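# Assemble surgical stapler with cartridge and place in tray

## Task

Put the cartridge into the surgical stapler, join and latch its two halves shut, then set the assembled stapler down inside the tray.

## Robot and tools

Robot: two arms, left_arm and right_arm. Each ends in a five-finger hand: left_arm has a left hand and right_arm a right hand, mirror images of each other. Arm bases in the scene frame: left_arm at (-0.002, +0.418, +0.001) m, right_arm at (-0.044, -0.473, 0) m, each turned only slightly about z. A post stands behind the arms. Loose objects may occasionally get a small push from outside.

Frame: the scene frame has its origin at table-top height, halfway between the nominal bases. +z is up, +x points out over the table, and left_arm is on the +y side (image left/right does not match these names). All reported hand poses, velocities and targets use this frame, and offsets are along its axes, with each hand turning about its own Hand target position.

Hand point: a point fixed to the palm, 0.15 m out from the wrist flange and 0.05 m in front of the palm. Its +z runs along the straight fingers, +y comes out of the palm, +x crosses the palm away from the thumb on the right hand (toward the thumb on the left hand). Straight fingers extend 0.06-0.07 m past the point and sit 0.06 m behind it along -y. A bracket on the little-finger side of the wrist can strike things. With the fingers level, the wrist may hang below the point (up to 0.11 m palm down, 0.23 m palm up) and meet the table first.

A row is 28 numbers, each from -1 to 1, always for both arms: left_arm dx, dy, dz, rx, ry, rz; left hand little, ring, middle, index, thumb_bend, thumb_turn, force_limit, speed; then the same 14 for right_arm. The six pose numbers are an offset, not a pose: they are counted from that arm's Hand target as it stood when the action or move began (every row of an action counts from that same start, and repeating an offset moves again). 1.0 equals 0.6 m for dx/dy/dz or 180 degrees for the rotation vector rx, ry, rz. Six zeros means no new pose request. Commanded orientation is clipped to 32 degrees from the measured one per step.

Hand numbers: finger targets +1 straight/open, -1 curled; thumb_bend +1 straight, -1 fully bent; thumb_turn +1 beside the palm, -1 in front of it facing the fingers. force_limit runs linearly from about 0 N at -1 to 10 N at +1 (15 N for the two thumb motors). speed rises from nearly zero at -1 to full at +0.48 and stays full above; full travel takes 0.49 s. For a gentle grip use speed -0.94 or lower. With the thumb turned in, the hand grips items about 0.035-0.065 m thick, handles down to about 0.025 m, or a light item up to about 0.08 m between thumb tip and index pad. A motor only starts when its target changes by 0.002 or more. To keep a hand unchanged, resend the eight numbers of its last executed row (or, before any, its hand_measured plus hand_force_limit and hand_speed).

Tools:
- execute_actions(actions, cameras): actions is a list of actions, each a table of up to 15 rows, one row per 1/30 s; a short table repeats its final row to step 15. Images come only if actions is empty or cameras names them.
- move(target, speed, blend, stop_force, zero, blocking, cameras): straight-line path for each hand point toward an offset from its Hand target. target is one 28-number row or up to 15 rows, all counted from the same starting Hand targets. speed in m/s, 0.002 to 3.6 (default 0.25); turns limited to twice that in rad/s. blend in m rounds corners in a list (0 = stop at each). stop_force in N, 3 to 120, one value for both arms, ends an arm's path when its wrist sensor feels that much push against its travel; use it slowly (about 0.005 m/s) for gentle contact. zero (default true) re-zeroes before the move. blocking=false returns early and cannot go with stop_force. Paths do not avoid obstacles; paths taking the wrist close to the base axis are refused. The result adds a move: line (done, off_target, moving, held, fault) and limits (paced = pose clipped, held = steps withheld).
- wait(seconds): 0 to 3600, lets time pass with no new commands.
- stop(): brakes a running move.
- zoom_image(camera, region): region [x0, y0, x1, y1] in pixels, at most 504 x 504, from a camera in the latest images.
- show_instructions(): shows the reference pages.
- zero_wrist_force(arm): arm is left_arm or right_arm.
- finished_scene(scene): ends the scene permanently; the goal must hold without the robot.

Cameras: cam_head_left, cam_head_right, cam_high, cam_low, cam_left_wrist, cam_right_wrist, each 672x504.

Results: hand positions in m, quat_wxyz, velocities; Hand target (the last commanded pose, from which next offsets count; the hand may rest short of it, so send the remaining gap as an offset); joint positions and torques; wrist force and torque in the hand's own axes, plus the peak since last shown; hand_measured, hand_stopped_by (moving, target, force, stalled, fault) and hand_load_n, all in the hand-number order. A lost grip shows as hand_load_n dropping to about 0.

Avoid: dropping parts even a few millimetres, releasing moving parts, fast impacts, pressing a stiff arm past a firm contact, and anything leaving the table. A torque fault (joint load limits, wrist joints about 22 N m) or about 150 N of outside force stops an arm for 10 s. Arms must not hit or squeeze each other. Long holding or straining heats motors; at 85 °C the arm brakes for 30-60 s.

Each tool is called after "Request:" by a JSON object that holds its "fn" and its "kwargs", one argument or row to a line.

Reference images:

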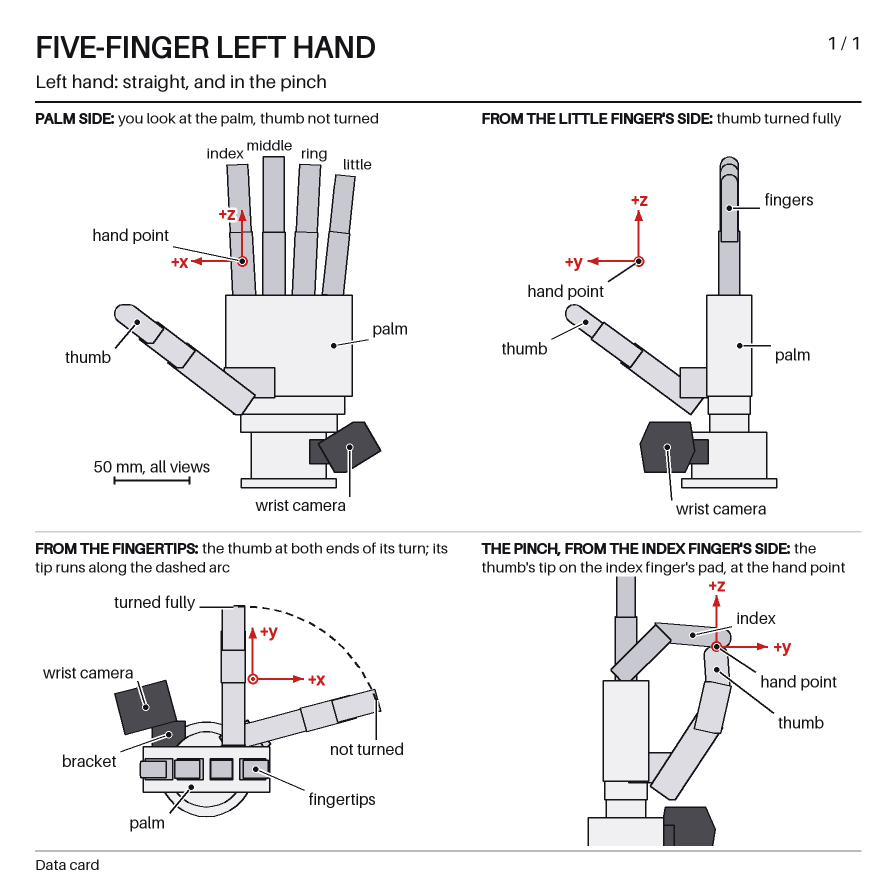

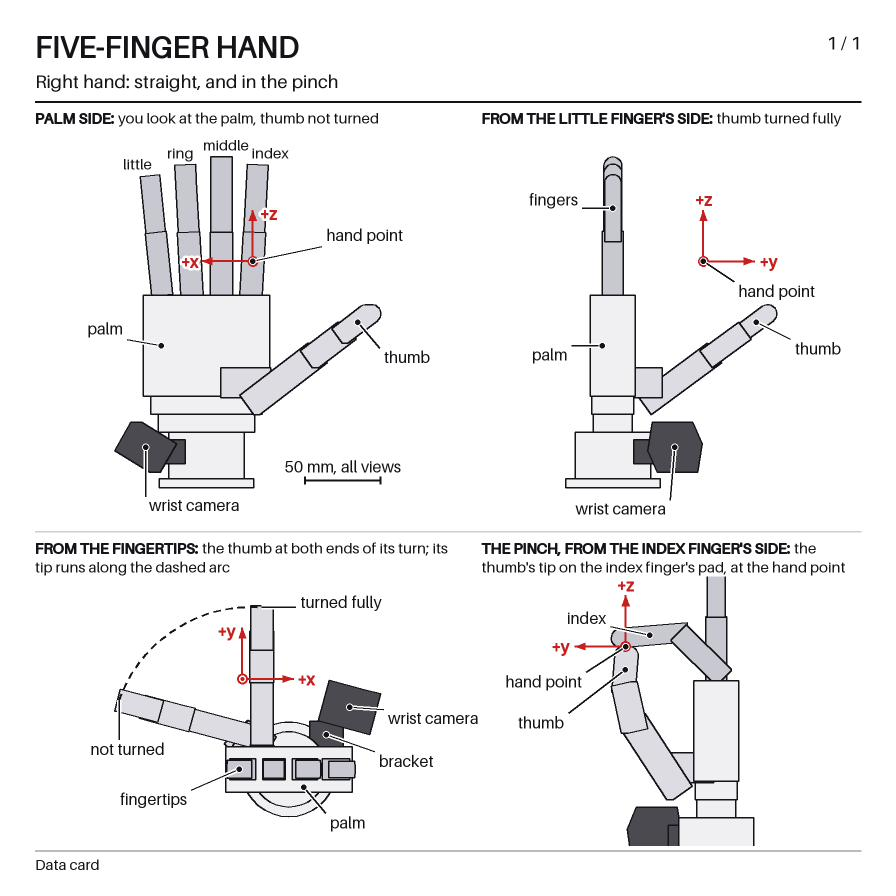

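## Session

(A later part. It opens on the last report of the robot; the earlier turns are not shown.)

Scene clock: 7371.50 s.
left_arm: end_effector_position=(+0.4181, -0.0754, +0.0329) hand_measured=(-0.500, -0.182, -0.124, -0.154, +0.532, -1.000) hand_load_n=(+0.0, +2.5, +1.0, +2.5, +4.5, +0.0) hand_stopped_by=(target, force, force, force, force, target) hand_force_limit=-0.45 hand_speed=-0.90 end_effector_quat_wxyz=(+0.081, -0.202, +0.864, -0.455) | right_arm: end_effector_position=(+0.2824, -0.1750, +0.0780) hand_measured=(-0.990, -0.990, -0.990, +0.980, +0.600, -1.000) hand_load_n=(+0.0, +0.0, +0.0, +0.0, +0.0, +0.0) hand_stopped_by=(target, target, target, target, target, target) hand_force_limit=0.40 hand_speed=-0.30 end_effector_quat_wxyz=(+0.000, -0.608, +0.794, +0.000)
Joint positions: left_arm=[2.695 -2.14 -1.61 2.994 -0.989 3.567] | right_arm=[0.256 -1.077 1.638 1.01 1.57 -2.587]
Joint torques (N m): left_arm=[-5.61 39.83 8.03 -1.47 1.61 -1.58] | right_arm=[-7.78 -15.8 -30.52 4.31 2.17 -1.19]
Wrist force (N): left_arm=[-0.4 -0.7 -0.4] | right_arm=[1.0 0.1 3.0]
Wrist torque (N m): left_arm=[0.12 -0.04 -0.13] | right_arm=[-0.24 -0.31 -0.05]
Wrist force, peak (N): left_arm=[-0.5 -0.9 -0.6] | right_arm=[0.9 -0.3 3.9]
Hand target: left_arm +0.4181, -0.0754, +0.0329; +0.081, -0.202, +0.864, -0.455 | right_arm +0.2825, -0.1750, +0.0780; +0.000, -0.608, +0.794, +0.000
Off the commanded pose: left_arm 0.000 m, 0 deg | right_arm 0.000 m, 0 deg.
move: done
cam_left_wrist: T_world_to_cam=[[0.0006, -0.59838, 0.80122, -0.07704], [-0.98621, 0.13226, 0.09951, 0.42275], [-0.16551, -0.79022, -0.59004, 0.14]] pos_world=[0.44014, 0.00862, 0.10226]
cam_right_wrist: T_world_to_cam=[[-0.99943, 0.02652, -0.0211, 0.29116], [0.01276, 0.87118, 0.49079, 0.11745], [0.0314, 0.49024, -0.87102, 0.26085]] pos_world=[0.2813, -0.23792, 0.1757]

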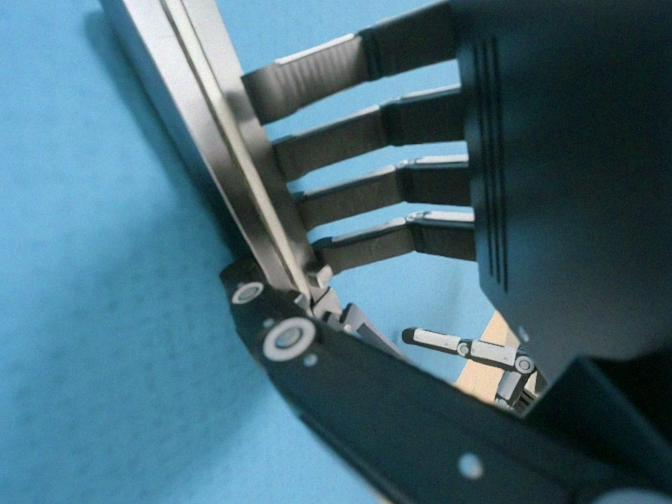

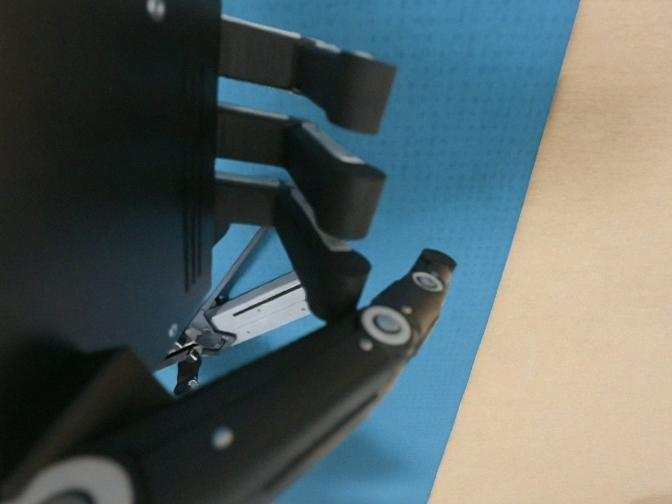

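Request:
{"fn": "move", "kwargs": {
  "target": [
    [0,0,0,0,0,0,-0.5,-0.35,-0.35,-0.35,0.34,-1,-0.45,-0.9,-0.0258,0.0103,0,0,0,0,-0.99,-0.99,-0.99,0.98,0.6,-1,0.4,-0.3],
    [0,0,0,0,0,0,-0.5,-0.35,-0.35,-0.35,0.34,-1,-0.45,-0.9,-0.0468,0.0257,0,0,0,0,-0.99,-0.99,-0.99,0.98,0.6,-1,0.4,-0.3],
    [0,0,0,0,0,0,-0.5,-0.35,-0.35,-0.35,0.34,-1,-0.45,-0.9,-0.0655,0.0438,0,0,0,0,-0.99,-0.99,-0.99,0.98,0.6,-1,0.4,-0.3]
  ],
  "speed": 0.012,
  "blend": 0.004,
  "stop_force": 6,
  "cameras": ["cam_left_wrist","cam_right_wrist"]
}}

Request:
{"fn": "zoom_image", "kwargs": {
  "camera": "cam_right_wrist",
  "region": [150, 200, 360, 400]
}}

Scene clock: 7402.30 s.
left_arm: end_effector_position=(+0.4181, -0.0754, +0.0330) hand_measured=(-0.500, -0.182, -0.124, -0.156, +0.534, -1.000) hand_load_n=(+0.0, +8.5, +0.0, +0.0, +8.5, -2.5) hand_stopped_by=(target, force, force, force, force, target) hand_force_limit=-0.45 hand_speed=-0.90 end_effector_quat_wxyz=(+0.081, -0.202, +0.864, -0.455) | right_arm: end_effector_position=(+0.2432, -0.1488, +0.0780) hand_measured=(-0.990, -0.990, -0.990, +0.980, +0.600, -1.000) hand_load_n=(+0.0, +0.0, +0.0, +3.0, +0.0, +0.0) hand_stopped_by=(target, target, target, target, target, target) hand_force_limit=0.40 hand_speed=-0.30 end_effector_quat_wxyz=(+0.000, -0.608, +0.794, +0.000)
Joint positions: left_arm=[2.695 -2.14 -1.61 2.994 -0.989 3.567] | right_arm=[0.344 -1.11 1.691 0.991 1.57 -2.499]
Joint torques (N m): left_arm=[-5.1 28.04 26.47 0.14 0.19 -1.6] | right_arm=[9.53 -49.13 -1.19 1.22 -2.76 1.56]
Wrist force (N): left_arm=[1.4 -3.8 -4.7] | right_arm=[2.9 -3.3 3.0]
Wrist torque (N m): left_arm=[-0.06 0.06 0.23] | right_arm=[-0.33 -0.37 0.01]
Wrist force, peak (N): left_arm=[1.4 -3.8 -4.7] | right_arm=[3.4 -3.5 3.0]
Hand target: left_arm +0.4181, -0.0754, +0.0329; +0.081, -0.202, +0.864, -0.455 | right_arm +0.2432, -0.1488, +0.0780; +0.000, -0.608, +0.794, +0.000
Off the commanded pose: left_arm 0.000 m, 0 deg | right_arm 0.000 m, 0 deg.
move: done
cam_left_wrist: T_world_to_cam=[[0.0006, -0.59838, 0.80122, -0.07704], [-0.98621, 0.13226, 0.09951, 0.42275], [-0.16551, -0.79022, -0.59004, 0.14]] pos_world=[0.44014, 0.00862, 0.10226]
cam_right_wrist: T_world_to_cam=[[-0.99943, 0.02652, -0.0211, 0.25129], [0.01276, 0.87118, 0.49079, 0.09513], [0.0314, 0.49024, -0.87102, 0.24924]] pos_world=[0.2421, -0.21172, 0.1757]

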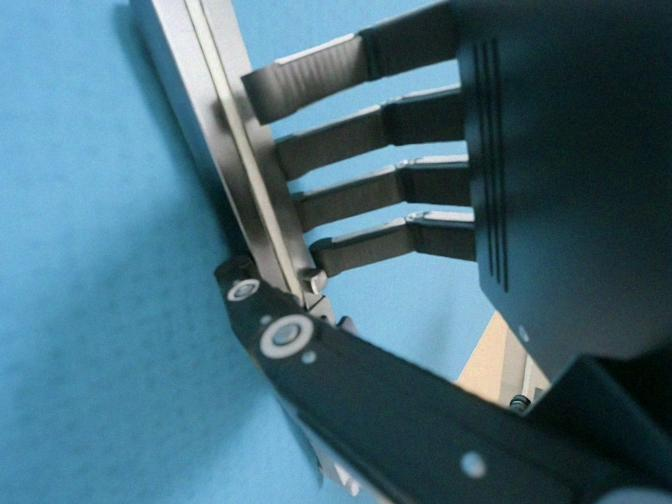

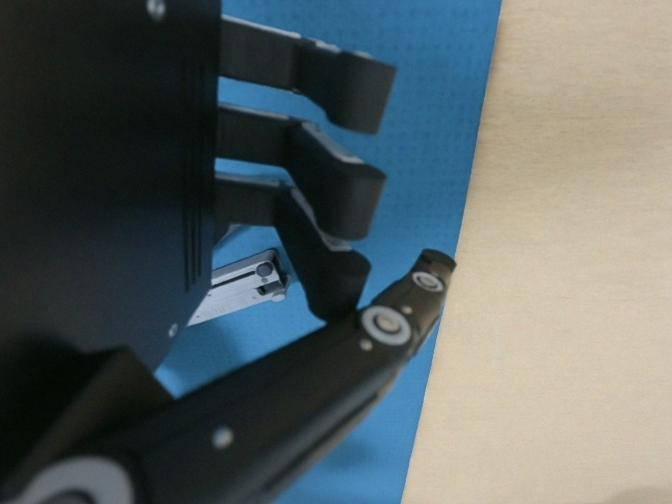

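Scaled by 2.400 from the camera's image (finer frame: 960x720).

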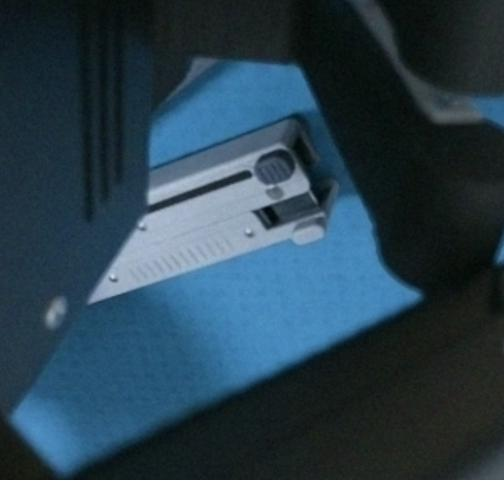

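Request:
{"fn": "move", "kwargs": {
  "target": [
    [0,0,0,0,0,0,-0.5,-0.35,-0.35,-0.35,0.34,-1,-0.45,-0.9,0.0167,-0.0185,0,0,0,0,-0.99,-0.99,-0.99,0.98,0.6,-1,0.4,-0.3],
    [0,0,0,0,0,0,-0.5,-0.35,-0.35,-0.35,0.34,-1,-0.45,-0.9,0.02,-0.06,0.11,0,0,0,-0.99,-0.99,-0.99,0.98,0.6,-1,0.4,-0.3],
    [0,0,0,0,0,0,-0.5,-0.35,-0.35,-0.35,0.34,-1,-0.45,-0.9,0.13,-0.1,0.14,0,0,0.25,-0.99,-0.99,-0.99,0.98,0.6,-1,0.4,-0.3]
  ],
  "speed": [0.03,0.2,0.2]
}}

Request:
{"fn": "move", "kwargs": {
  "target": [
    [0,0,0,0,0,0,-0.5,-0.35,-0.35,-0.35,0.34,-1,-0.45,-0.9,0.1,-0.04,0.05,0.0481,-0.1602,-0.166,-0.99,-0.99,-0.99,-0.99,0.9,1,0.4,-0.3]
  ],
  "speed": 0.25,
  "cameras": ["cam_left_wrist","cam_right_wrist","cam_head_left"]
}}

Scene clock: 7415.27 s.
left_arm: end_effector_position=(+0.4181, -0.0754, +0.0329) hand_measured=(-0.500, -0.182, -0.124, -0.154, +0.532, -1.000) hand_load_n=(+0.0, +1.5, +0.5, +1.5, +3.5, +1.0) hand_stopped_by=(target, force, force, force, force, target) hand_force_limit=-0.45 hand_speed=-0.90 end_effector_quat_wxyz=(+0.081, -0.202, +0.864, -0.455) | right_arm: end_effector_position=(+0.3212, -0.2088, +0.1620) hand_measured=(-0.990, -0.990, -0.990, +0.980, +0.600, -1.000) hand_load_n=(+0.0, +0.0, +0.0, +0.0, +0.0, +0.0) hand_stopped_by=(target, target, target, target, target, target) hand_force_limit=0.40 hand_speed=-0.30 end_effector_quat_wxyz=(+0.000, +0.866, -0.501, +0.000)
Joint positions: left_arm=[2.695 -2.14 -1.61 2.994 -0.989 3.567] | right_arm=[0.252 -1.036 1.337 1.271 1.571 -3.376]
Joint torques (N m): left_arm=[-5.49 18.7 25.78 0.1 0.06 -1.41] | right_arm=[8.17 -17.8 -32.88 4.16 -2.61 -1.32]
Wrist force (N): left_arm=[-1.0 -0.2 -0.1] | right_arm=[1.0 -0.4 3.1]
Wrist torque (N m): left_arm=[0.16 0.05 -0.11] | right_arm=[-0.31 -0.31 0.01]
Wrist force, peak (N): left_arm=[1.4 -3.9 -4.9] | right_arm=[3.3 -3.8 3.1]
Hand target: left_arm +0.4181, -0.0754, +0.0329; +0.081, -0.202, +0.864, -0.455 | right_arm +0.3212, -0.2088, +0.1620; +0.000, +0.866, -0.500, +0.000
Off the commanded pose: left_arm 0.000 m, 0 deg | right_arm 0.000 m, 0 deg.
move: done

Scene clock: 7417.40 s.
left_arm: end_effector_position=(+0.4181, -0.0754, +0.0329) hand_measured=(-0.500, -0.182, -0.124, -0.154, +0.532, -1.000) hand_load_n=(+0.0, +1.5, +0.5, +1.5, +3.5, +1.0) hand_stopped_by=(target, force, force, force, force, target) hand_force_limit=-0.45 hand_speed=-0.90 end_effector_quat_wxyz=(+0.081, -0.202, +0.864, -0.455) | right_arm: end_effector_position=(+0.3812, -0.2328, +0.1920) hand_measured=(-0.990, -0.990, -0.990, -0.990, +0.900, +1.000) hand_load_n=(+0.0, +0.0, +0.0, +0.5, +0.0, +0.0) hand_stopped_by=(target, target, target, target, target, target) hand_force_limit=0.40 hand_speed=-0.30 end_effector_quat_wxyz=(-0.187, +0.680, -0.687, +0.175) end_effector_velocity=(+0.000, +0.000, +0.000) end_effector_angular_velocity=(+0.001, -0.002, -0.004)
Joint positions: left_arm=[2.695 -2.14 -1.61 2.994 -0.989 3.567] | right_arm=[0.158 -1.353 1.584 0.827 1.654 -2.959]
Joint velocities: left_arm=[within noise] | right_arm=[0.001 -0.002 0.002 -0.002 0.002 0.005]
Joint torques (N m): left_arm=[-5.29 18.56 26.48 -0.2 0.55 -1.45] | right_arm=[6.09 -43.79 -6.77 0.11 2.83 1.73]
Wrist force (N): left_arm=[-1.0 -0.3 -0.2] | right_arm=[1.1 0.9 2.6]
Wrist torque (N m): left_arm=[0.15 0.04 -0.11] | right_arm=[-0.10 -0.28 -0.07]
Wrist force, peak (N): left_arm=[-1.3 -0.2 -0.2] | right_arm=[1.5 0.4 3.6]
Hand target: left_arm +0.4181, -0.0754, +0.0329; +0.081, -0.202, +0.864, -0.455 | right_arm +0.3812, -0.2328, +0.1920; -0.187, +0.680, -0.687, +0.176
Off the commanded pose: left_arm 0.000 m, 0 deg | right_arm 0.000 m, 0 deg.
move: done
cam_left_wrist: T_world_to_cam=[[0.0006, -0.59838, 0.80122, -0.07704], [-0.98621, 0.13226, 0.09951, 0.42275], [-0.16551, -0.79022, -0.59004, 0.14]] pos_world=[0.44014, 0.00862, 0.10226]
cam_right_wrist: T_world_to_cam=[[-0.83501, -0.21997, -0.50435, 0.3666], [-0.42401, 0.84141, 0.33503, 0.3], [0.35067, 0.49361, -0.79585, 0.25004]] pos_world=[0.34564, -0.2952, 0.28338]
Images, in order (width x height): cam_head_left 672x504, cam_left_wrist 672x504, cam_right_wrist 672x504.

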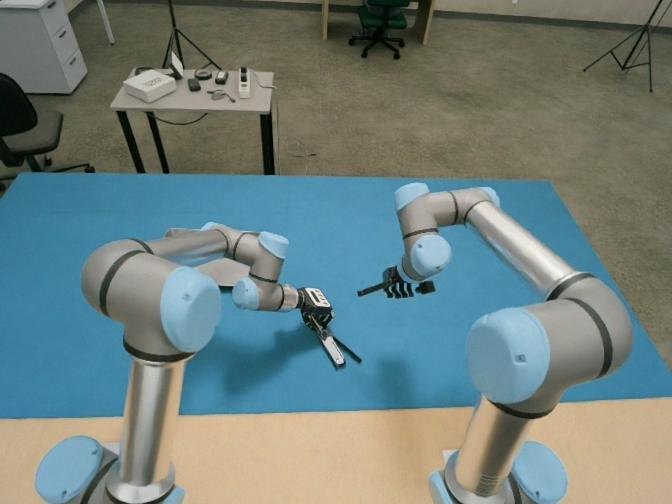

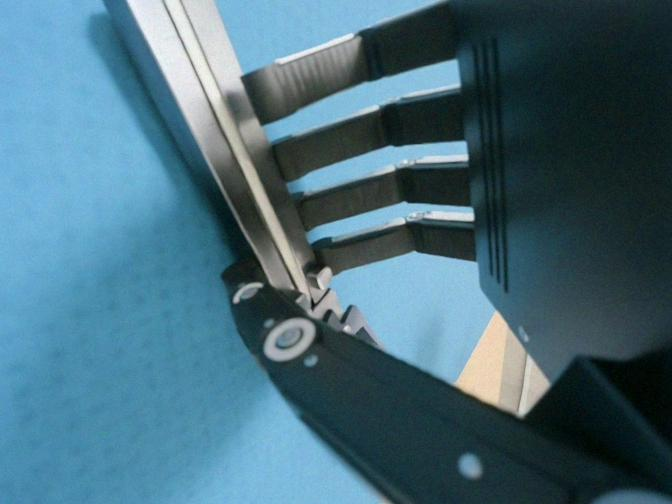

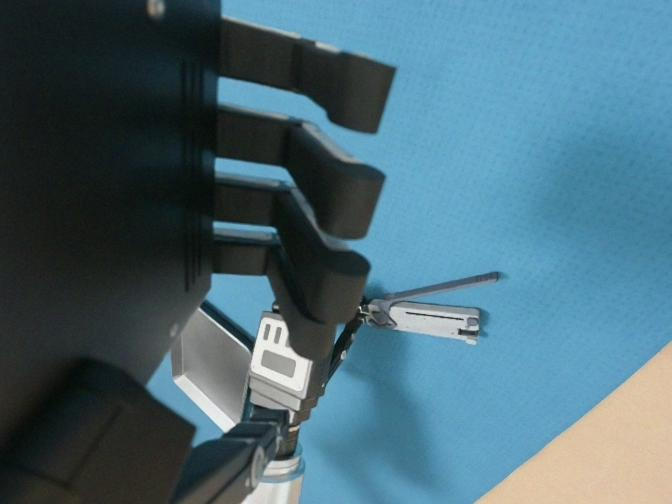

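Request:
{"fn": "zoom_image", "kwargs": {
  "camera": "cam_right_wrist",
  "region": [350, 250, 520, 360]
}}

Scaled by 2.965 from the camera's image (finer frame: 960x720).

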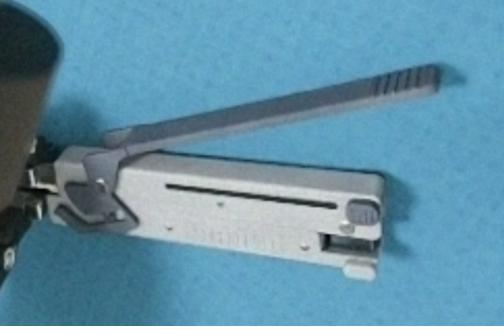

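Request:
{"fn": "move", "kwargs": {
  "target": [
    [0,0,0,0,0,0,0.3,0.3,0.3,0.25,0.75,-1,0.0,-0.7,0.08,-0.1,0.03,0,0,0,-0.99,-0.99,-0.99,-0.99,0.9,1,0.4,-0.3],
    [0,0,0.15,0,0,0,0.3,0.3,0.3,0.25,0.75,-1,0.0,-0.7,0.08,-0.1,0.03,0,0,0,-0.99,-0.99,-0.99,-0.99,0.9,1,0.4,-0.3]
  ],
  "speed": 0.12,
  "cameras": ["cam_left_wrist","cam_right_wrist"]
}}

Request:
{"fn": "zoom_image", "kwargs": {
  "camera": "cam_right_wrist",
  "region": [350, 220, 540, 340]
}}

Scene clock: 7459.47 s.
left_arm: end_effector_position=(+0.4181, -0.0754, +0.1228) hand_measured=(+0.300, +0.300, +0.300, +0.250, +0.750, -1.000) hand_load_n=(+0.0, +0.0, +0.0, +0.0, +0.0, +0.0) hand_stopped_by=(target, target, target, target, target, target) hand_force_limit=0.00 hand_speed=-0.70 end_effector_quat_wxyz=(+0.081, -0.202, +0.864, -0.455) | right_arm: end_effector_position=(+0.4292, -0.2928, +0.2100) hand_measured=(-0.990, -0.990, -0.990, -0.990, +0.900, +1.000) hand_load_n=(+0.0, +0.0, +0.0, +0.0, -0.5, +0.0) hand_stopped_by=(target, target, target, target, target, target) hand_force_limit=0.40 hand_speed=-0.30 end_effector_quat_wxyz=(-0.187, +0.680, -0.687, +0.176)
Joint positions: left_arm=[2.695 -2.037 -1.514 2.795 -0.989 3.567] | right_arm=[-0.006 -1.318 1.493 0.878 1.573 -3.101]
Joint torques (N m): left_arm=[9.05 54.32 32.03 -2.2 1.86 2.19] | right_arm=[-8.87 -10.74 -34.27 2.77 -2.77 -1.51]
Wrist force (N): left_arm=[-0.9 -0.6 -0.6] | right_arm=[1.3 0.7 3.1]
Wrist torque (N m): left_arm=[0.13 0.05 -0.13] | right_arm=[-0.14 -0.31 0.03]
Wrist force, peak (N): left_arm=[-1.0 -1.5 -0.9] | right_arm=[1.4 0.6 3.3]
Hand target: left_arm +0.4181, -0.0754, +0.1229; +0.081, -0.202, +0.864, -0.455 | right_arm +0.4292, -0.2928, +0.2100; -0.187, +0.680, -0.687, +0.176
Off the commanded pose: left_arm 0.000 m, 0 deg | right_arm 0.000 m, 0 deg.
move: done
cam_left_wrist: T_world_to_cam=[[0.0006, -0.59838, 0.80122, -0.14907], [-0.98621, 0.13226, 0.09951, 0.4138], [-0.16551, -0.79022, -0.59004, 0.19305]] pos_world=[0.44014, 0.00862, 0.19217]
cam_right_wrist: T_world_to_cam=[[-0.83492, -0.21979, -0.50458, 0.40266], [-0.42395, 0.84146, 0.33497, 0.36482], [0.35096, 0.49359, -0.79573, 0.27699]] pos_world=[0.39364, -0.3552, 0.30138]

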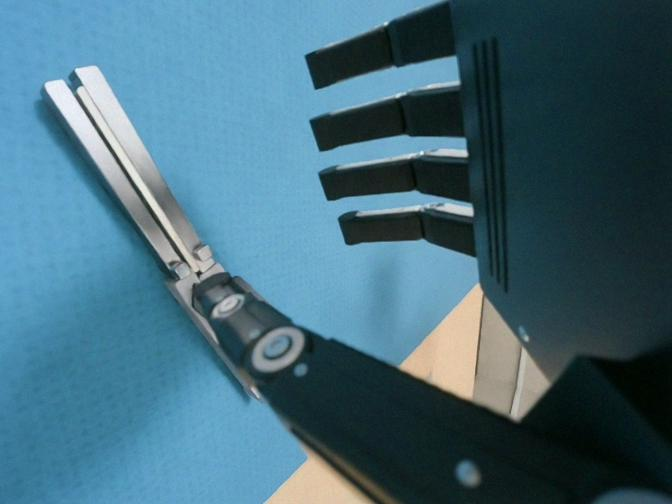

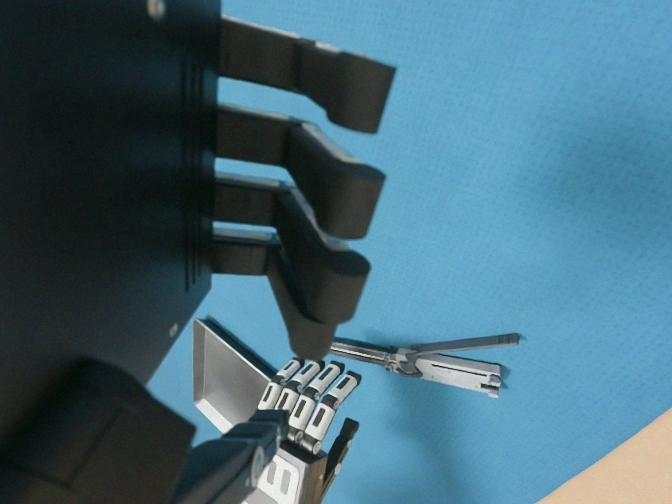

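Scaled by 2.653 from the camera's image (finer frame: 960x720).

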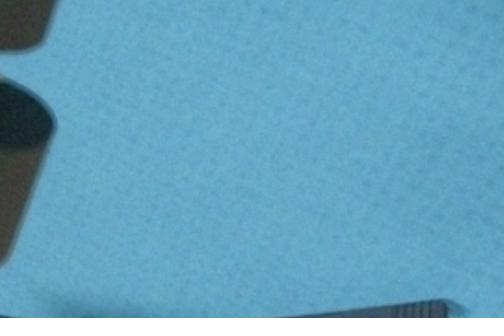

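Request:
{"fn": "move", "kwargs": {
  "target": [
    [-0.1922,-0.1075,0,0,0,0,-1,0.4,0.45,0.5,0.77,-1,0.0,-0.7,0,0,0,0,0,0,-0.99,-0.99,-0.99,-0.99,0.9,1,0.4,-0.3]
  ],
  "speed": 0.15,
  "cameras": ["cam_left_wrist","cam_right_wrist"]
}}

Request:
{"fn": "zoom_image", "kwargs": {
  "camera": "cam_left_wrist",
  "region": [40, 20, 340, 320]
}}

Scene clock: 7466.07 s.
left_arm: end_effector_position=(+0.3028, -0.1399, +0.1229) hand_measured=(-1.000, +0.400, +0.450, +0.500, +0.770, -1.000) hand_load_n=(+0.0, +0.0, +0.0, +0.0, +0.0, +0.0) hand_stopped_by=(target, target, target, target, target, target) hand_force_limit=0.00 hand_speed=-0.70 end_effector_quat_wxyz=(+0.081, -0.202, +0.864, -0.455) | right_arm: end_effector_position=(+0.4292, -0.2928, +0.2100) hand_measured=(-0.990, -0.990, -0.990, -0.990, +0.900, +1.000) hand_load_n=(+0.0, +0.0, +0.5, +0.0, +0.0, +0.0) hand_stopped_by=(target, target, target, target, target, target) hand_force_limit=0.40 hand_speed=-0.30 end_effector_quat_wxyz=(-0.187, +0.680, -0.687, +0.176)
Joint positions: left_arm=[2.447 -1.95 -1.627 2.907 -1.178 3.384] | right_arm=[-0.006 -1.318 1.493 0.878 1.573 -3.101]
Joint torques (N m): left_arm=[-7.31 50.2 9.66 0.99 -1.22 -2.2] | right_arm=[-8.9 -10.78 -34.19 2.84 -2.78 -1.45]
Wrist force (N): left_arm=[-1.0 -0.9 -0.4] | right_arm=[1.0 0.7 3.0]
Wrist torque (N m): left_arm=[0.09 0.04 -0.02] | right_arm=[-0.14 -0.27 0.01]
Wrist force, peak (N): left_arm=[-3.7 -0.5 -1.5] | right_arm=[1.8 0.7 3.4]
Hand target: left_arm +0.3028, -0.1399, +0.1229; +0.081, -0.202, +0.864, -0.455 | right_arm +0.4292, -0.2928, +0.2100; -0.187, +0.680, -0.687, +0.176
Off the commanded pose: left_arm 0.000 m, 0 deg | right_arm 0.000 m, 0 deg.
move: done
cam_left_wrist: T_world_to_cam=[[0.0006, -0.59838, 0.80122, -0.18768], [-0.98621, 0.13226, 0.09951, 0.30861], [-0.16551, -0.79022, -0.59004, 0.12305]] pos_world=[0.32484, -0.05588, 0.19226]
cam_right_wrist: T_world_to_cam=[[-0.83492, -0.21979, -0.50458, 0.40266], [-0.42395, 0.84146, 0.33497, 0.36482], [0.35096, 0.49359, -0.79573, 0.27699]] pos_world=[0.39364, -0.3552, 0.30138]

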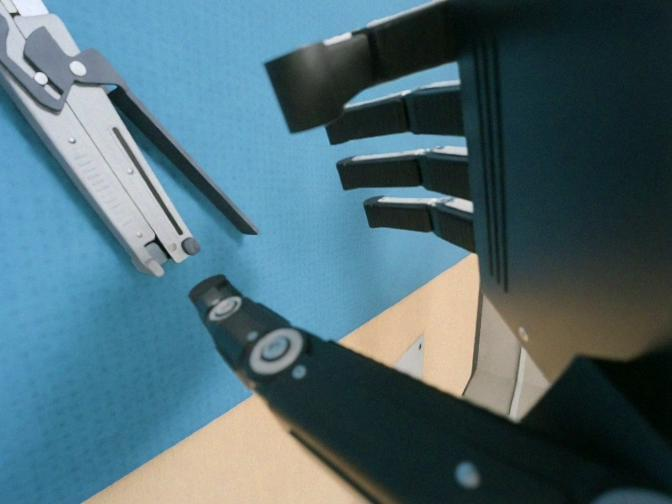

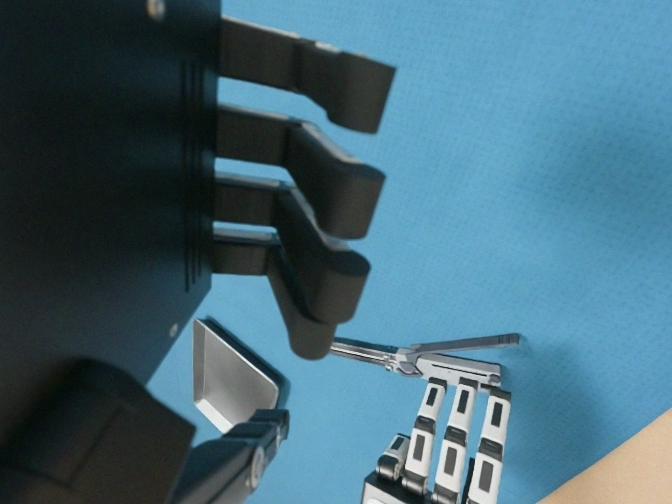

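Scaled by 1.680 from the camera's image (finer frame: 960x720).

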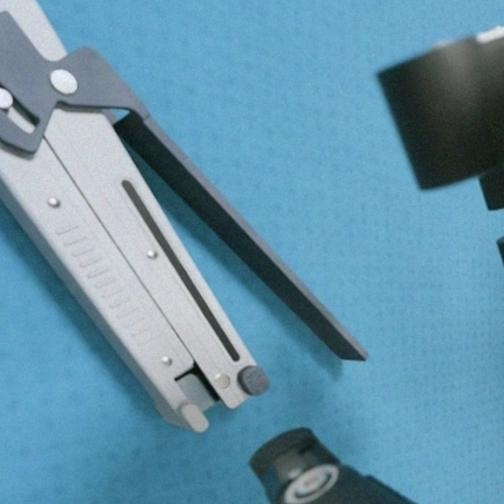

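Request:
{"fn": "move", "kwargs": {
  "target": [
    [0,0,-0.1498,0,0,0,-1,0.4,0.45,0.5,0.77,-1,0.0,-0.7,0,0,0,0,0,0,-0.99,-0.99,-0.99,-0.99,0.9,1,0.4,-0.3]
  ],
  "speed": 0.04,
  "stop_force": 5,
  "cameras": ["cam_left_wrist","cam_right_wrist"]
}}

Request:
{"fn": "zoom_image", "kwargs": {
  "camera": "cam_right_wrist",
  "region": [350, 300, 550, 440]
}}

Scene clock: 7480.83 s.
left_arm: end_effector_position=(+0.3028, -0.1399, +0.0331) hand_measured=(-1.000, +0.400, +0.450, +0.500, +0.770, -1.000) hand_load_n=(+0.0, +0.0, +0.0, +0.0, +0.0, +0.0) hand_stopped_by=(target, target, target, target, target, target) hand_force_limit=0.00 hand_speed=-0.70 end_effector_quat_wxyz=(+0.081, -0.202, +0.864, -0.455) | right_arm: end_effector_position=(+0.4292, -0.2928, +0.2100) hand_measured=(-0.990, -0.990, -0.990, -0.990, +0.900, +1.000) hand_load_n=(+0.0, +0.0, +0.0, +0.0, +0.0, +0.0) hand_stopped_by=(target, target, target, target, target, target) hand_force_limit=0.40 hand_speed=-0.30 end_effector_quat_wxyz=(-0.187, +0.680, -0.687, +0.176)
Joint positions: left_arm=[2.447 -2.059 -1.727 3.117 -1.178 3.384] | right_arm=[-0.006 -1.318 1.493 0.878 1.573 -3.101]
Joint torques (N m): left_arm=[0.98 15.16 7.48 0.92 -0.59 -2.37] | right_arm=[-8.06 -10.06 -33.48 2.73 -2.95 -1.27]
Wrist force (N): left_arm=[-0.7 -1.0 -0.4] | right_arm=[1.4 0.7 3.0]
Wrist torque (N m): left_arm=[0.08 0.02 -0.01] | right_arm=[-0.13 -0.31 0.02]
Wrist force, peak (N): left_arm=[-1.0 -1.6 -0.8] | right_arm=[1.6 1.1 3.1]
Hand target: left_arm +0.3028, -0.1399, +0.0331; +0.081, -0.202, +0.864, -0.455 | right_arm +0.4292, -0.2928, +0.2100; -0.187, +0.680, -0.687, +0.176
Off the commanded pose: left_arm 0.000 m, 0 deg | right_arm 0.000 m, 0 deg.
move: done
cam_left_wrist: T_world_to_cam=[[0.0006, -0.59838, 0.80122, -0.11565], [-0.98621, 0.13226, 0.09951, 0.31756], [-0.16551, -0.79022, -0.59004, 0.07001]] pos_world=[0.32484, -0.05588, 0.10236]
cam_right_wrist: T_world_to_cam=[[-0.83492, -0.21979, -0.50458, 0.40266], [-0.42395, 0.84146, 0.33497, 0.36482], [0.35096, 0.49359, -0.79573, 0.27699]] pos_world=[0.39364, -0.3552, 0.30138]

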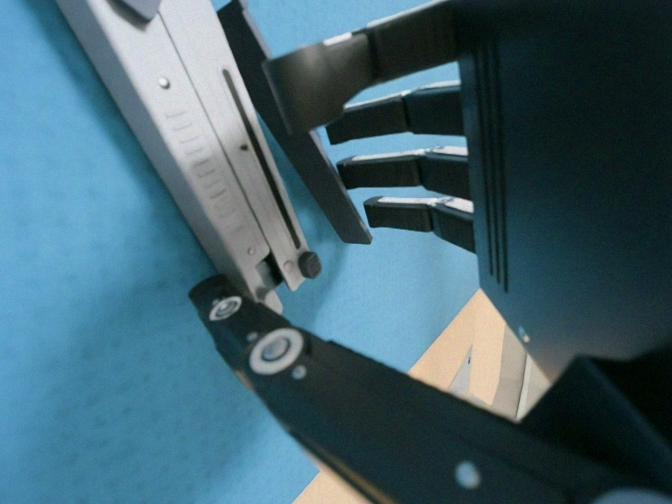

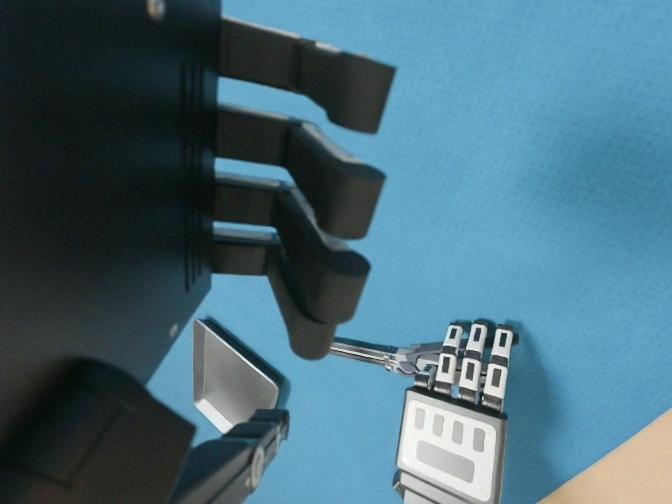

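Scaled by 2.520 from the camera's image (finer frame: 960x720).

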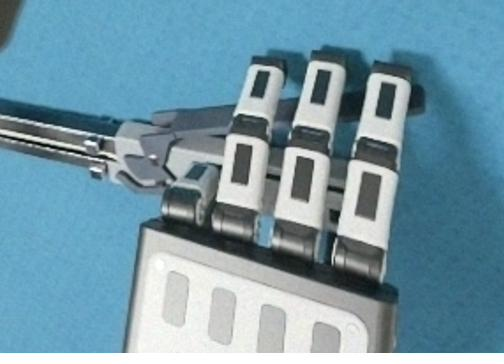

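Request:
{"fn": "move", "kwargs": {
  "target": [
    [0,0,0,0,0,0,-1,-0.25,-0.25,-0.25,0.3,-1,-0.2,-0.9,0,0,0,0,0,0,-0.99,-0.99,-0.99,-0.99,0.9,1,0.4,-0.3]
  ],
  "cameras": ["cam_left_wrist","cam_right_wrist"]
}}

Request:
{"fn": "zoom_image", "kwargs": {
  "camera": "cam_right_wrist",
  "region": [350, 300, 550, 440]
}}

Scene clock: 7491.87 s.
left_arm: end_effector_position=(+0.3028, -0.1399, +0.0331) hand_measured=(-1.000, +0.048, +0.116, +0.008, +0.478, -1.000) hand_load_n=(+0.0, +0.5, +0.0, +7.0, +6.0, -1.0) hand_stopped_by=(target, force, force, force, force, target) hand_force_limit=-0.20 hand_speed=-0.90 end_effector_quat_wxyz=(+0.081, -0.202, +0.864, -0.455) | right_arm: end_effector_position=(+0.4292, -0.2928, +0.2100) hand_measured=(-0.990, -0.990, -0.990, -0.990, +0.900, +1.000) hand_load_n=(+0.0, +0.0, +0.5, +0.0, +0.0, -0.5) hand_stopped_by=(target, target, target, target, target, target) hand_force_limit=0.40 hand_speed=-0.30 end_effector_quat_wxyz=(-0.187, +0.680, -0.687, +0.176)
Joint positions: left_arm=[2.447 -2.059 -1.727 3.117 -1.178 3.384] | right_arm=[-0.006 -1.318 1.493 0.878 1.573 -3.101]
Joint torques (N m): left_arm=[-5.1 17.35 10.1 0.23 -0.66 -1.94] | right_arm=[-8.38 -10.48 -34.21 2.79 -2.68 -1.44]
Wrist force (N): left_arm=[-0.9 -0.5 -0.4] | right_arm=[1.6 0.6 2.7]
Wrist torque (N m): left_arm=[0.10 0.02 -0.05] | right_arm=[-0.14 -0.35 0.04]
Wrist force, peak (N): left_arm=[-1.0 -1.6 0.0] | right_arm=[1.7 0.8 3.2]
Hand target: left_arm +0.3028, -0.1399, +0.0331; +0.081, -0.202, +0.864, -0.455 | right_arm +0.4292, -0.2928, +0.2100; -0.187, +0.680, -0.687, +0.176
Off the commanded pose: left_arm 0.000 m, 0 deg | right_arm 0.000 m, 0 deg.
move: done
cam_left_wrist: T_world_to_cam=[[0.0006, -0.59838, 0.80122, -0.11565], [-0.98621, 0.13226, 0.09951, 0.31756], [-0.16551, -0.79022, -0.59004, 0.07001]] pos_world=[0.32484, -0.05588, 0.10236]
cam_right_wrist: T_world_to_cam=[[-0.83492, -0.21979, -0.50458, 0.40266], [-0.42395, 0.84146, 0.33497, 0.36482], [0.35096, 0.49359, -0.79573, 0.27699]] pos_world=[0.39364, -0.3552, 0.30138]

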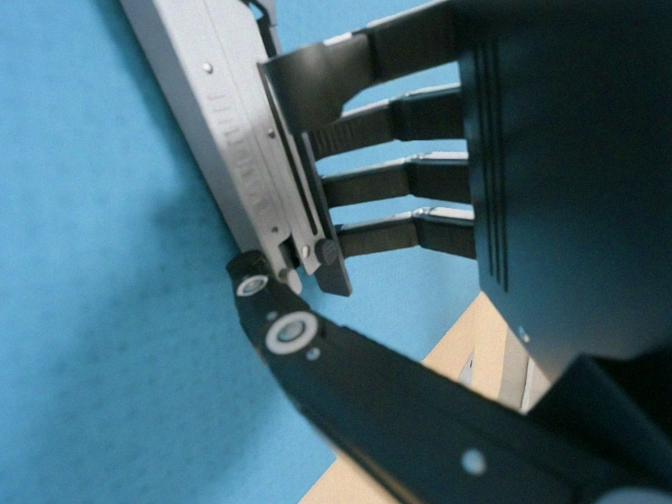

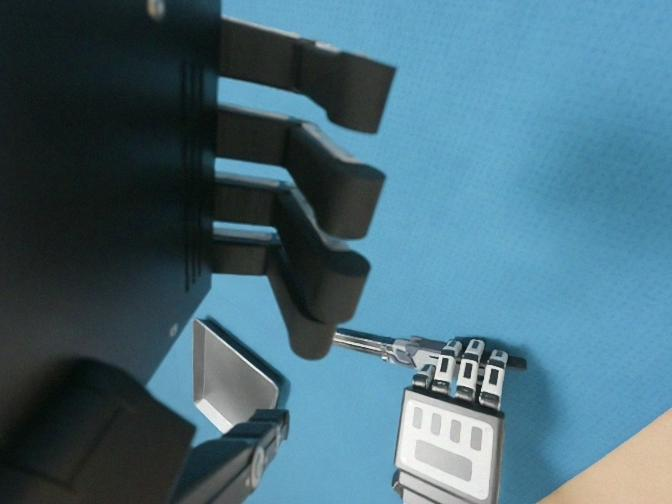

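Scaled by 2.520 from the camera's image (finer frame: 960x720).

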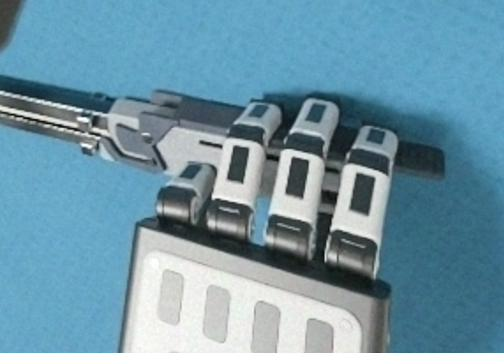

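Request:
{"fn": "move", "kwargs": {
  "target": [
    [0,0,0,0,0,0,-1,-0.3,-0.3,-0.3,0.28,-1,0.3,-0.9,0,0,0,0,0,0,-0.99,-0.99,-0.99,-0.99,0.9,1,0.4,-0.3]
  ],
  "cameras": ["cam_left_wrist","cam_right_wrist"]
}}

Request:
{"fn": "zoom_image", "kwargs": {
  "camera": "cam_right_wrist",
  "region": [350, 300, 550, 440]
}}

Request:
{"fn": "zoom_image", "kwargs": {
  "camera": "cam_left_wrist",
  "region": [100, 0, 350, 310]
}}

Scene clock: 7497.87 s.
left_arm: end_effector_position=(+0.3028, -0.1399, +0.0331) hand_measured=(-1.000, -0.006, +0.018, +0.008, +0.464, -1.000) hand_load_n=(+0.0, +4.5, +6.5, +4.5, +12.0, +1.0) hand_stopped_by=(target, force, force, force, force, target) hand_force_limit=0.30 hand_speed=-0.90 end_effector_quat_wxyz=(+0.081, -0.202, +0.864, -0.455) | right_arm: end_effector_position=(+0.4292, -0.2928, +0.2100) hand_measured=(-0.990, -0.990, -0.990, -0.990, +0.900, +1.000) hand_load_n=(+0.0, +0.0, +0.0, +0.0, +0.0, +0.0) hand_stopped_by=(target, target, target, target, target, target) hand_force_limit=0.40 hand_speed=-0.30 end_effector_quat_wxyz=(-0.187, +0.680, -0.687, +0.176)
Joint positions: left_arm=[2.447 -2.059 -1.727 3.117 -1.178 3.384] | right_arm=[-0.006 -1.318 1.493 0.878 1.573 -3.101]
Joint torques (N m): left_arm=[-2.33 20.77 15.94 -1.25 0.29 -1.64] | right_arm=[-8.84 -10.5 -33.58 2.69 -2.89 -1.57]
Wrist force (N): left_arm=[-0.9 -0.2 0.0] | right_arm=[1.0 0.9 2.8]
Wrist torque (N m): left_arm=[0.11 0.07 -0.06] | right_arm=[-0.10 -0.27 0.01]
Wrist force, peak (N): left_arm=[-0.6 -1.1 -0.4] | right_arm=[1.6 0.7 3.4]
Hand target: left_arm +0.3028, -0.1399, +0.0331; +0.081, -0.202, +0.864, -0.455 | right_arm +0.4292, -0.2928, +0.2100; -0.187, +0.680, -0.687, +0.176
Off the commanded pose: left_arm 0.000 m, 0 deg | right_arm 0.000 m, 0 deg.
move: done
cam_left_wrist: T_world_to_cam=[[0.0006, -0.59838, 0.80122, -0.11565], [-0.98621, 0.13226, 0.09951, 0.31756], [-0.16551, -0.79022, -0.59004, 0.07001]] pos_world=[0.32484, -0.05588, 0.10236]
cam_right_wrist: T_world_to_cam=[[-0.83492, -0.21979, -0.50458, 0.40266], [-0.42395, 0.84146, 0.33497, 0.36482], [0.35096, 0.49359, -0.79573, 0.27699]] pos_world=[0.39364, -0.3552, 0.30138]

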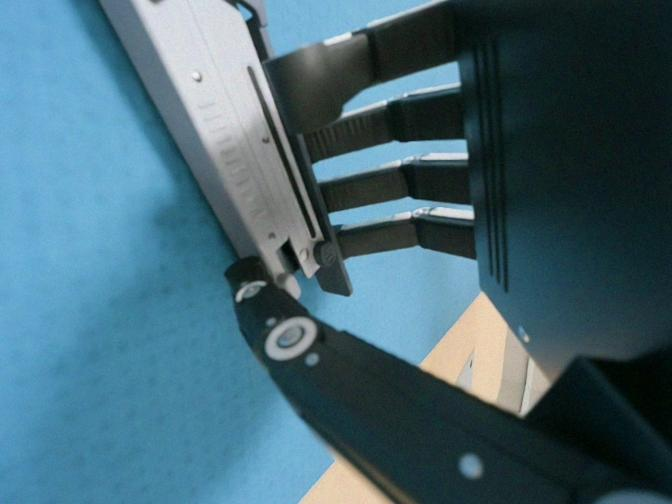

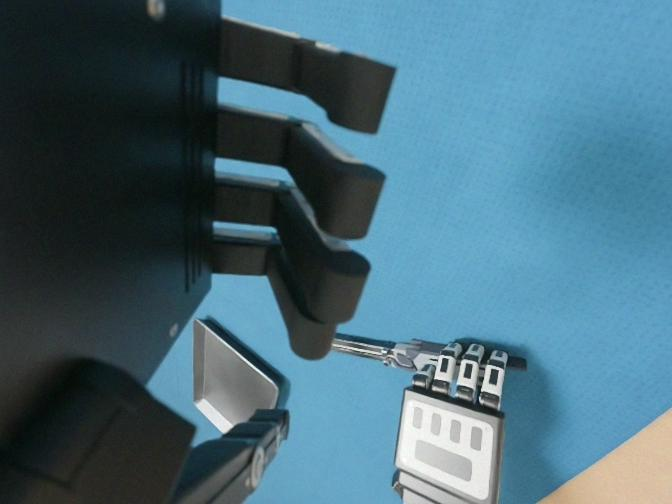

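Scaled by 2.520 from the camera's image (finer frame: 960x720).

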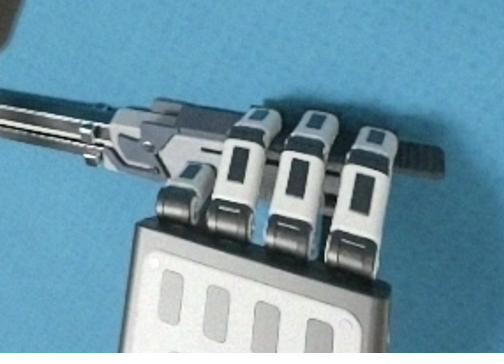

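Scaled by 1.626 from the camera's image (finer frame: 960x720).

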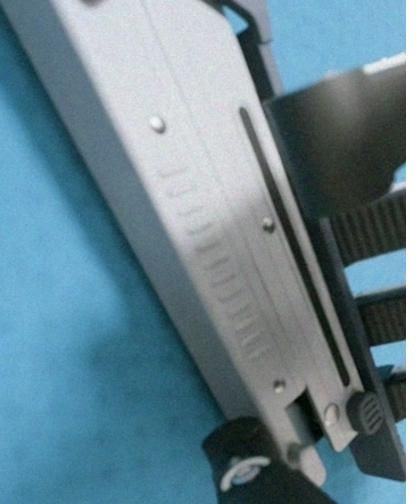

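Request:
{"fn": "move", "kwargs": {
  "target": [
    [0,0,0,0,0,0,-1,0.3,0.4,0.4,0.77,-1,0.3,-0.7,0,0,0,0,0,0,-0.99,-0.99,-0.99,-0.99,0.9,1,0.4,-0.3],
    [0,0,0.15,0,0,0,-1,0.3,0.4,0.4,0.77,-1,0.3,-0.7,0,0,0,0,0,0,-0.99,-0.99,-0.99,-0.99,0.9,1,0.4,-0.3]
  ],
  "speed": 0.12,
  "cameras": ["cam_left_wrist","cam_right_wrist"]
}}

Request:
{"fn": "zoom_image", "kwargs": {
  "camera": "cam_left_wrist",
  "region": [40, 20, 340, 320]
}}

Request:
{"fn": "zoom_image", "kwargs": {
  "camera": "cam_right_wrist",
  "region": [320, 300, 560, 440]
}}

Scene clock: 7506.63 s.
left_arm: end_effector_position=(+0.3028, -0.1399, +0.1230) hand_measured=(-1.000, +0.300, +0.400, +0.400, +0.770, -1.000) hand_load_n=(+0.0, +0.0, +0.0, +0.0, +0.0, +0.0) hand_stopped_by=(target, target, target, target, target, target) hand_force_limit=0.30 hand_speed=-0.70 end_effector_quat_wxyz=(+0.081, -0.202, +0.864, -0.455) | right_arm: end_effector_position=(+0.4292, -0.2928, +0.2100) hand_measured=(-0.990, -0.990, -0.990, -0.990, +0.900, +1.000) hand_load_n=(-0.5, +0.0, +0.0, +0.5, +0.0, +0.0) hand_stopped_by=(target, target, target, target, target, target) hand_force_limit=0.40 hand_speed=-0.30 end_effector_quat_wxyz=(-0.187, +0.680, -0.687, +0.176)
Joint positions: left_arm=[2.447 -1.95 -1.627 2.907 -1.178 3.384] | right_arm=[-0.006 -1.318 1.493 0.878 1.573 -3.101]
Joint torques (N m): left_arm=[8.52 50.13 29.77 -2.33 1.15 2.12] | right_arm=[-9.32 -11.45 -34.03 2.77 -2.9 -1.35]
Wrist force (N): left_arm=[-0.8 -1.1 -0.4] | right_arm=[1.6 0.6 2.9]
Wrist torque (N m): left_arm=[0.06 0.01 0.00] | right_arm=[-0.13 -0.36 0.04]
Wrist force, peak (N): left_arm=[-0.6 -1.7 -0.8] | right_arm=[1.6 0.7 3.2]
Hand target: left_arm +0.3028, -0.1399, +0.1231; +0.081, -0.202, +0.864, -0.455 | right_arm +0.4292, -0.2928, +0.2100; -0.187, +0.680, -0.687, +0.176
Off the commanded pose: left_arm 0.000 m, 0 deg | right_arm 0.000 m, 0 deg.
move: done
cam_left_wrist: T_world_to_cam=[[0.00061, -0.59831, 0.80126, -0.18769], [-0.9862, 0.13227, 0.09952, 0.30851], [-0.16553, -0.79027, -0.58998, 0.12302]] pos_world=[0.32474, -0.05588, 0.19226]
cam_right_wrist: T_world_to_cam=[[-0.83492, -0.21979, -0.50458, 0.40266], [-0.42395, 0.84146, 0.33497, 0.36482], [0.35096, 0.49359, -0.79573, 0.27699]] pos_world=[0.39364, -0.3552, 0.30138]

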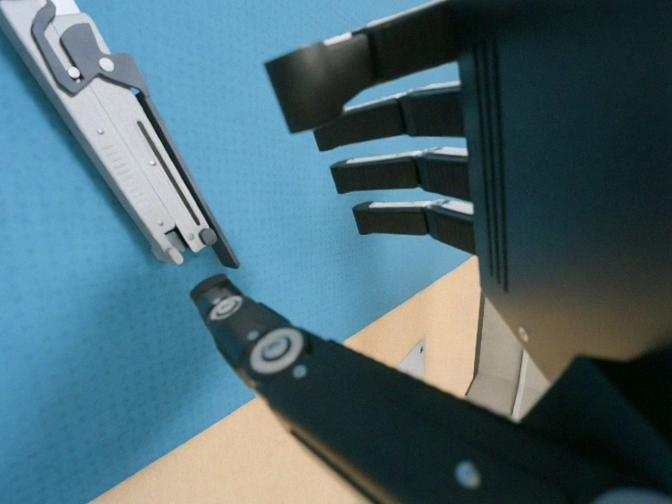

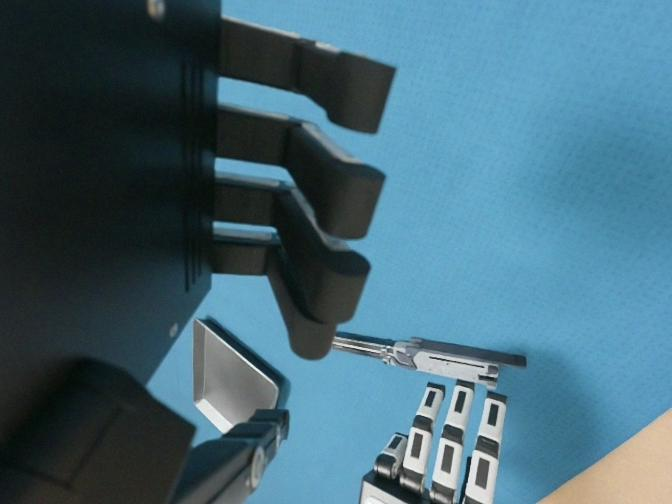

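Scaled by 1.680 from the camera's image (finer frame: 960x720).

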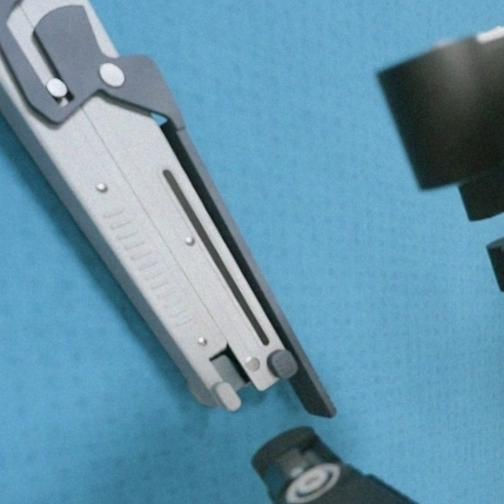

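Scaled by 2.100 from the camera's image (finer frame: 960x720).

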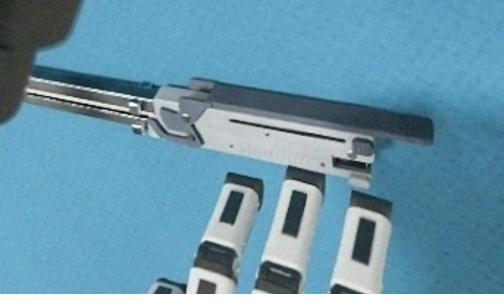

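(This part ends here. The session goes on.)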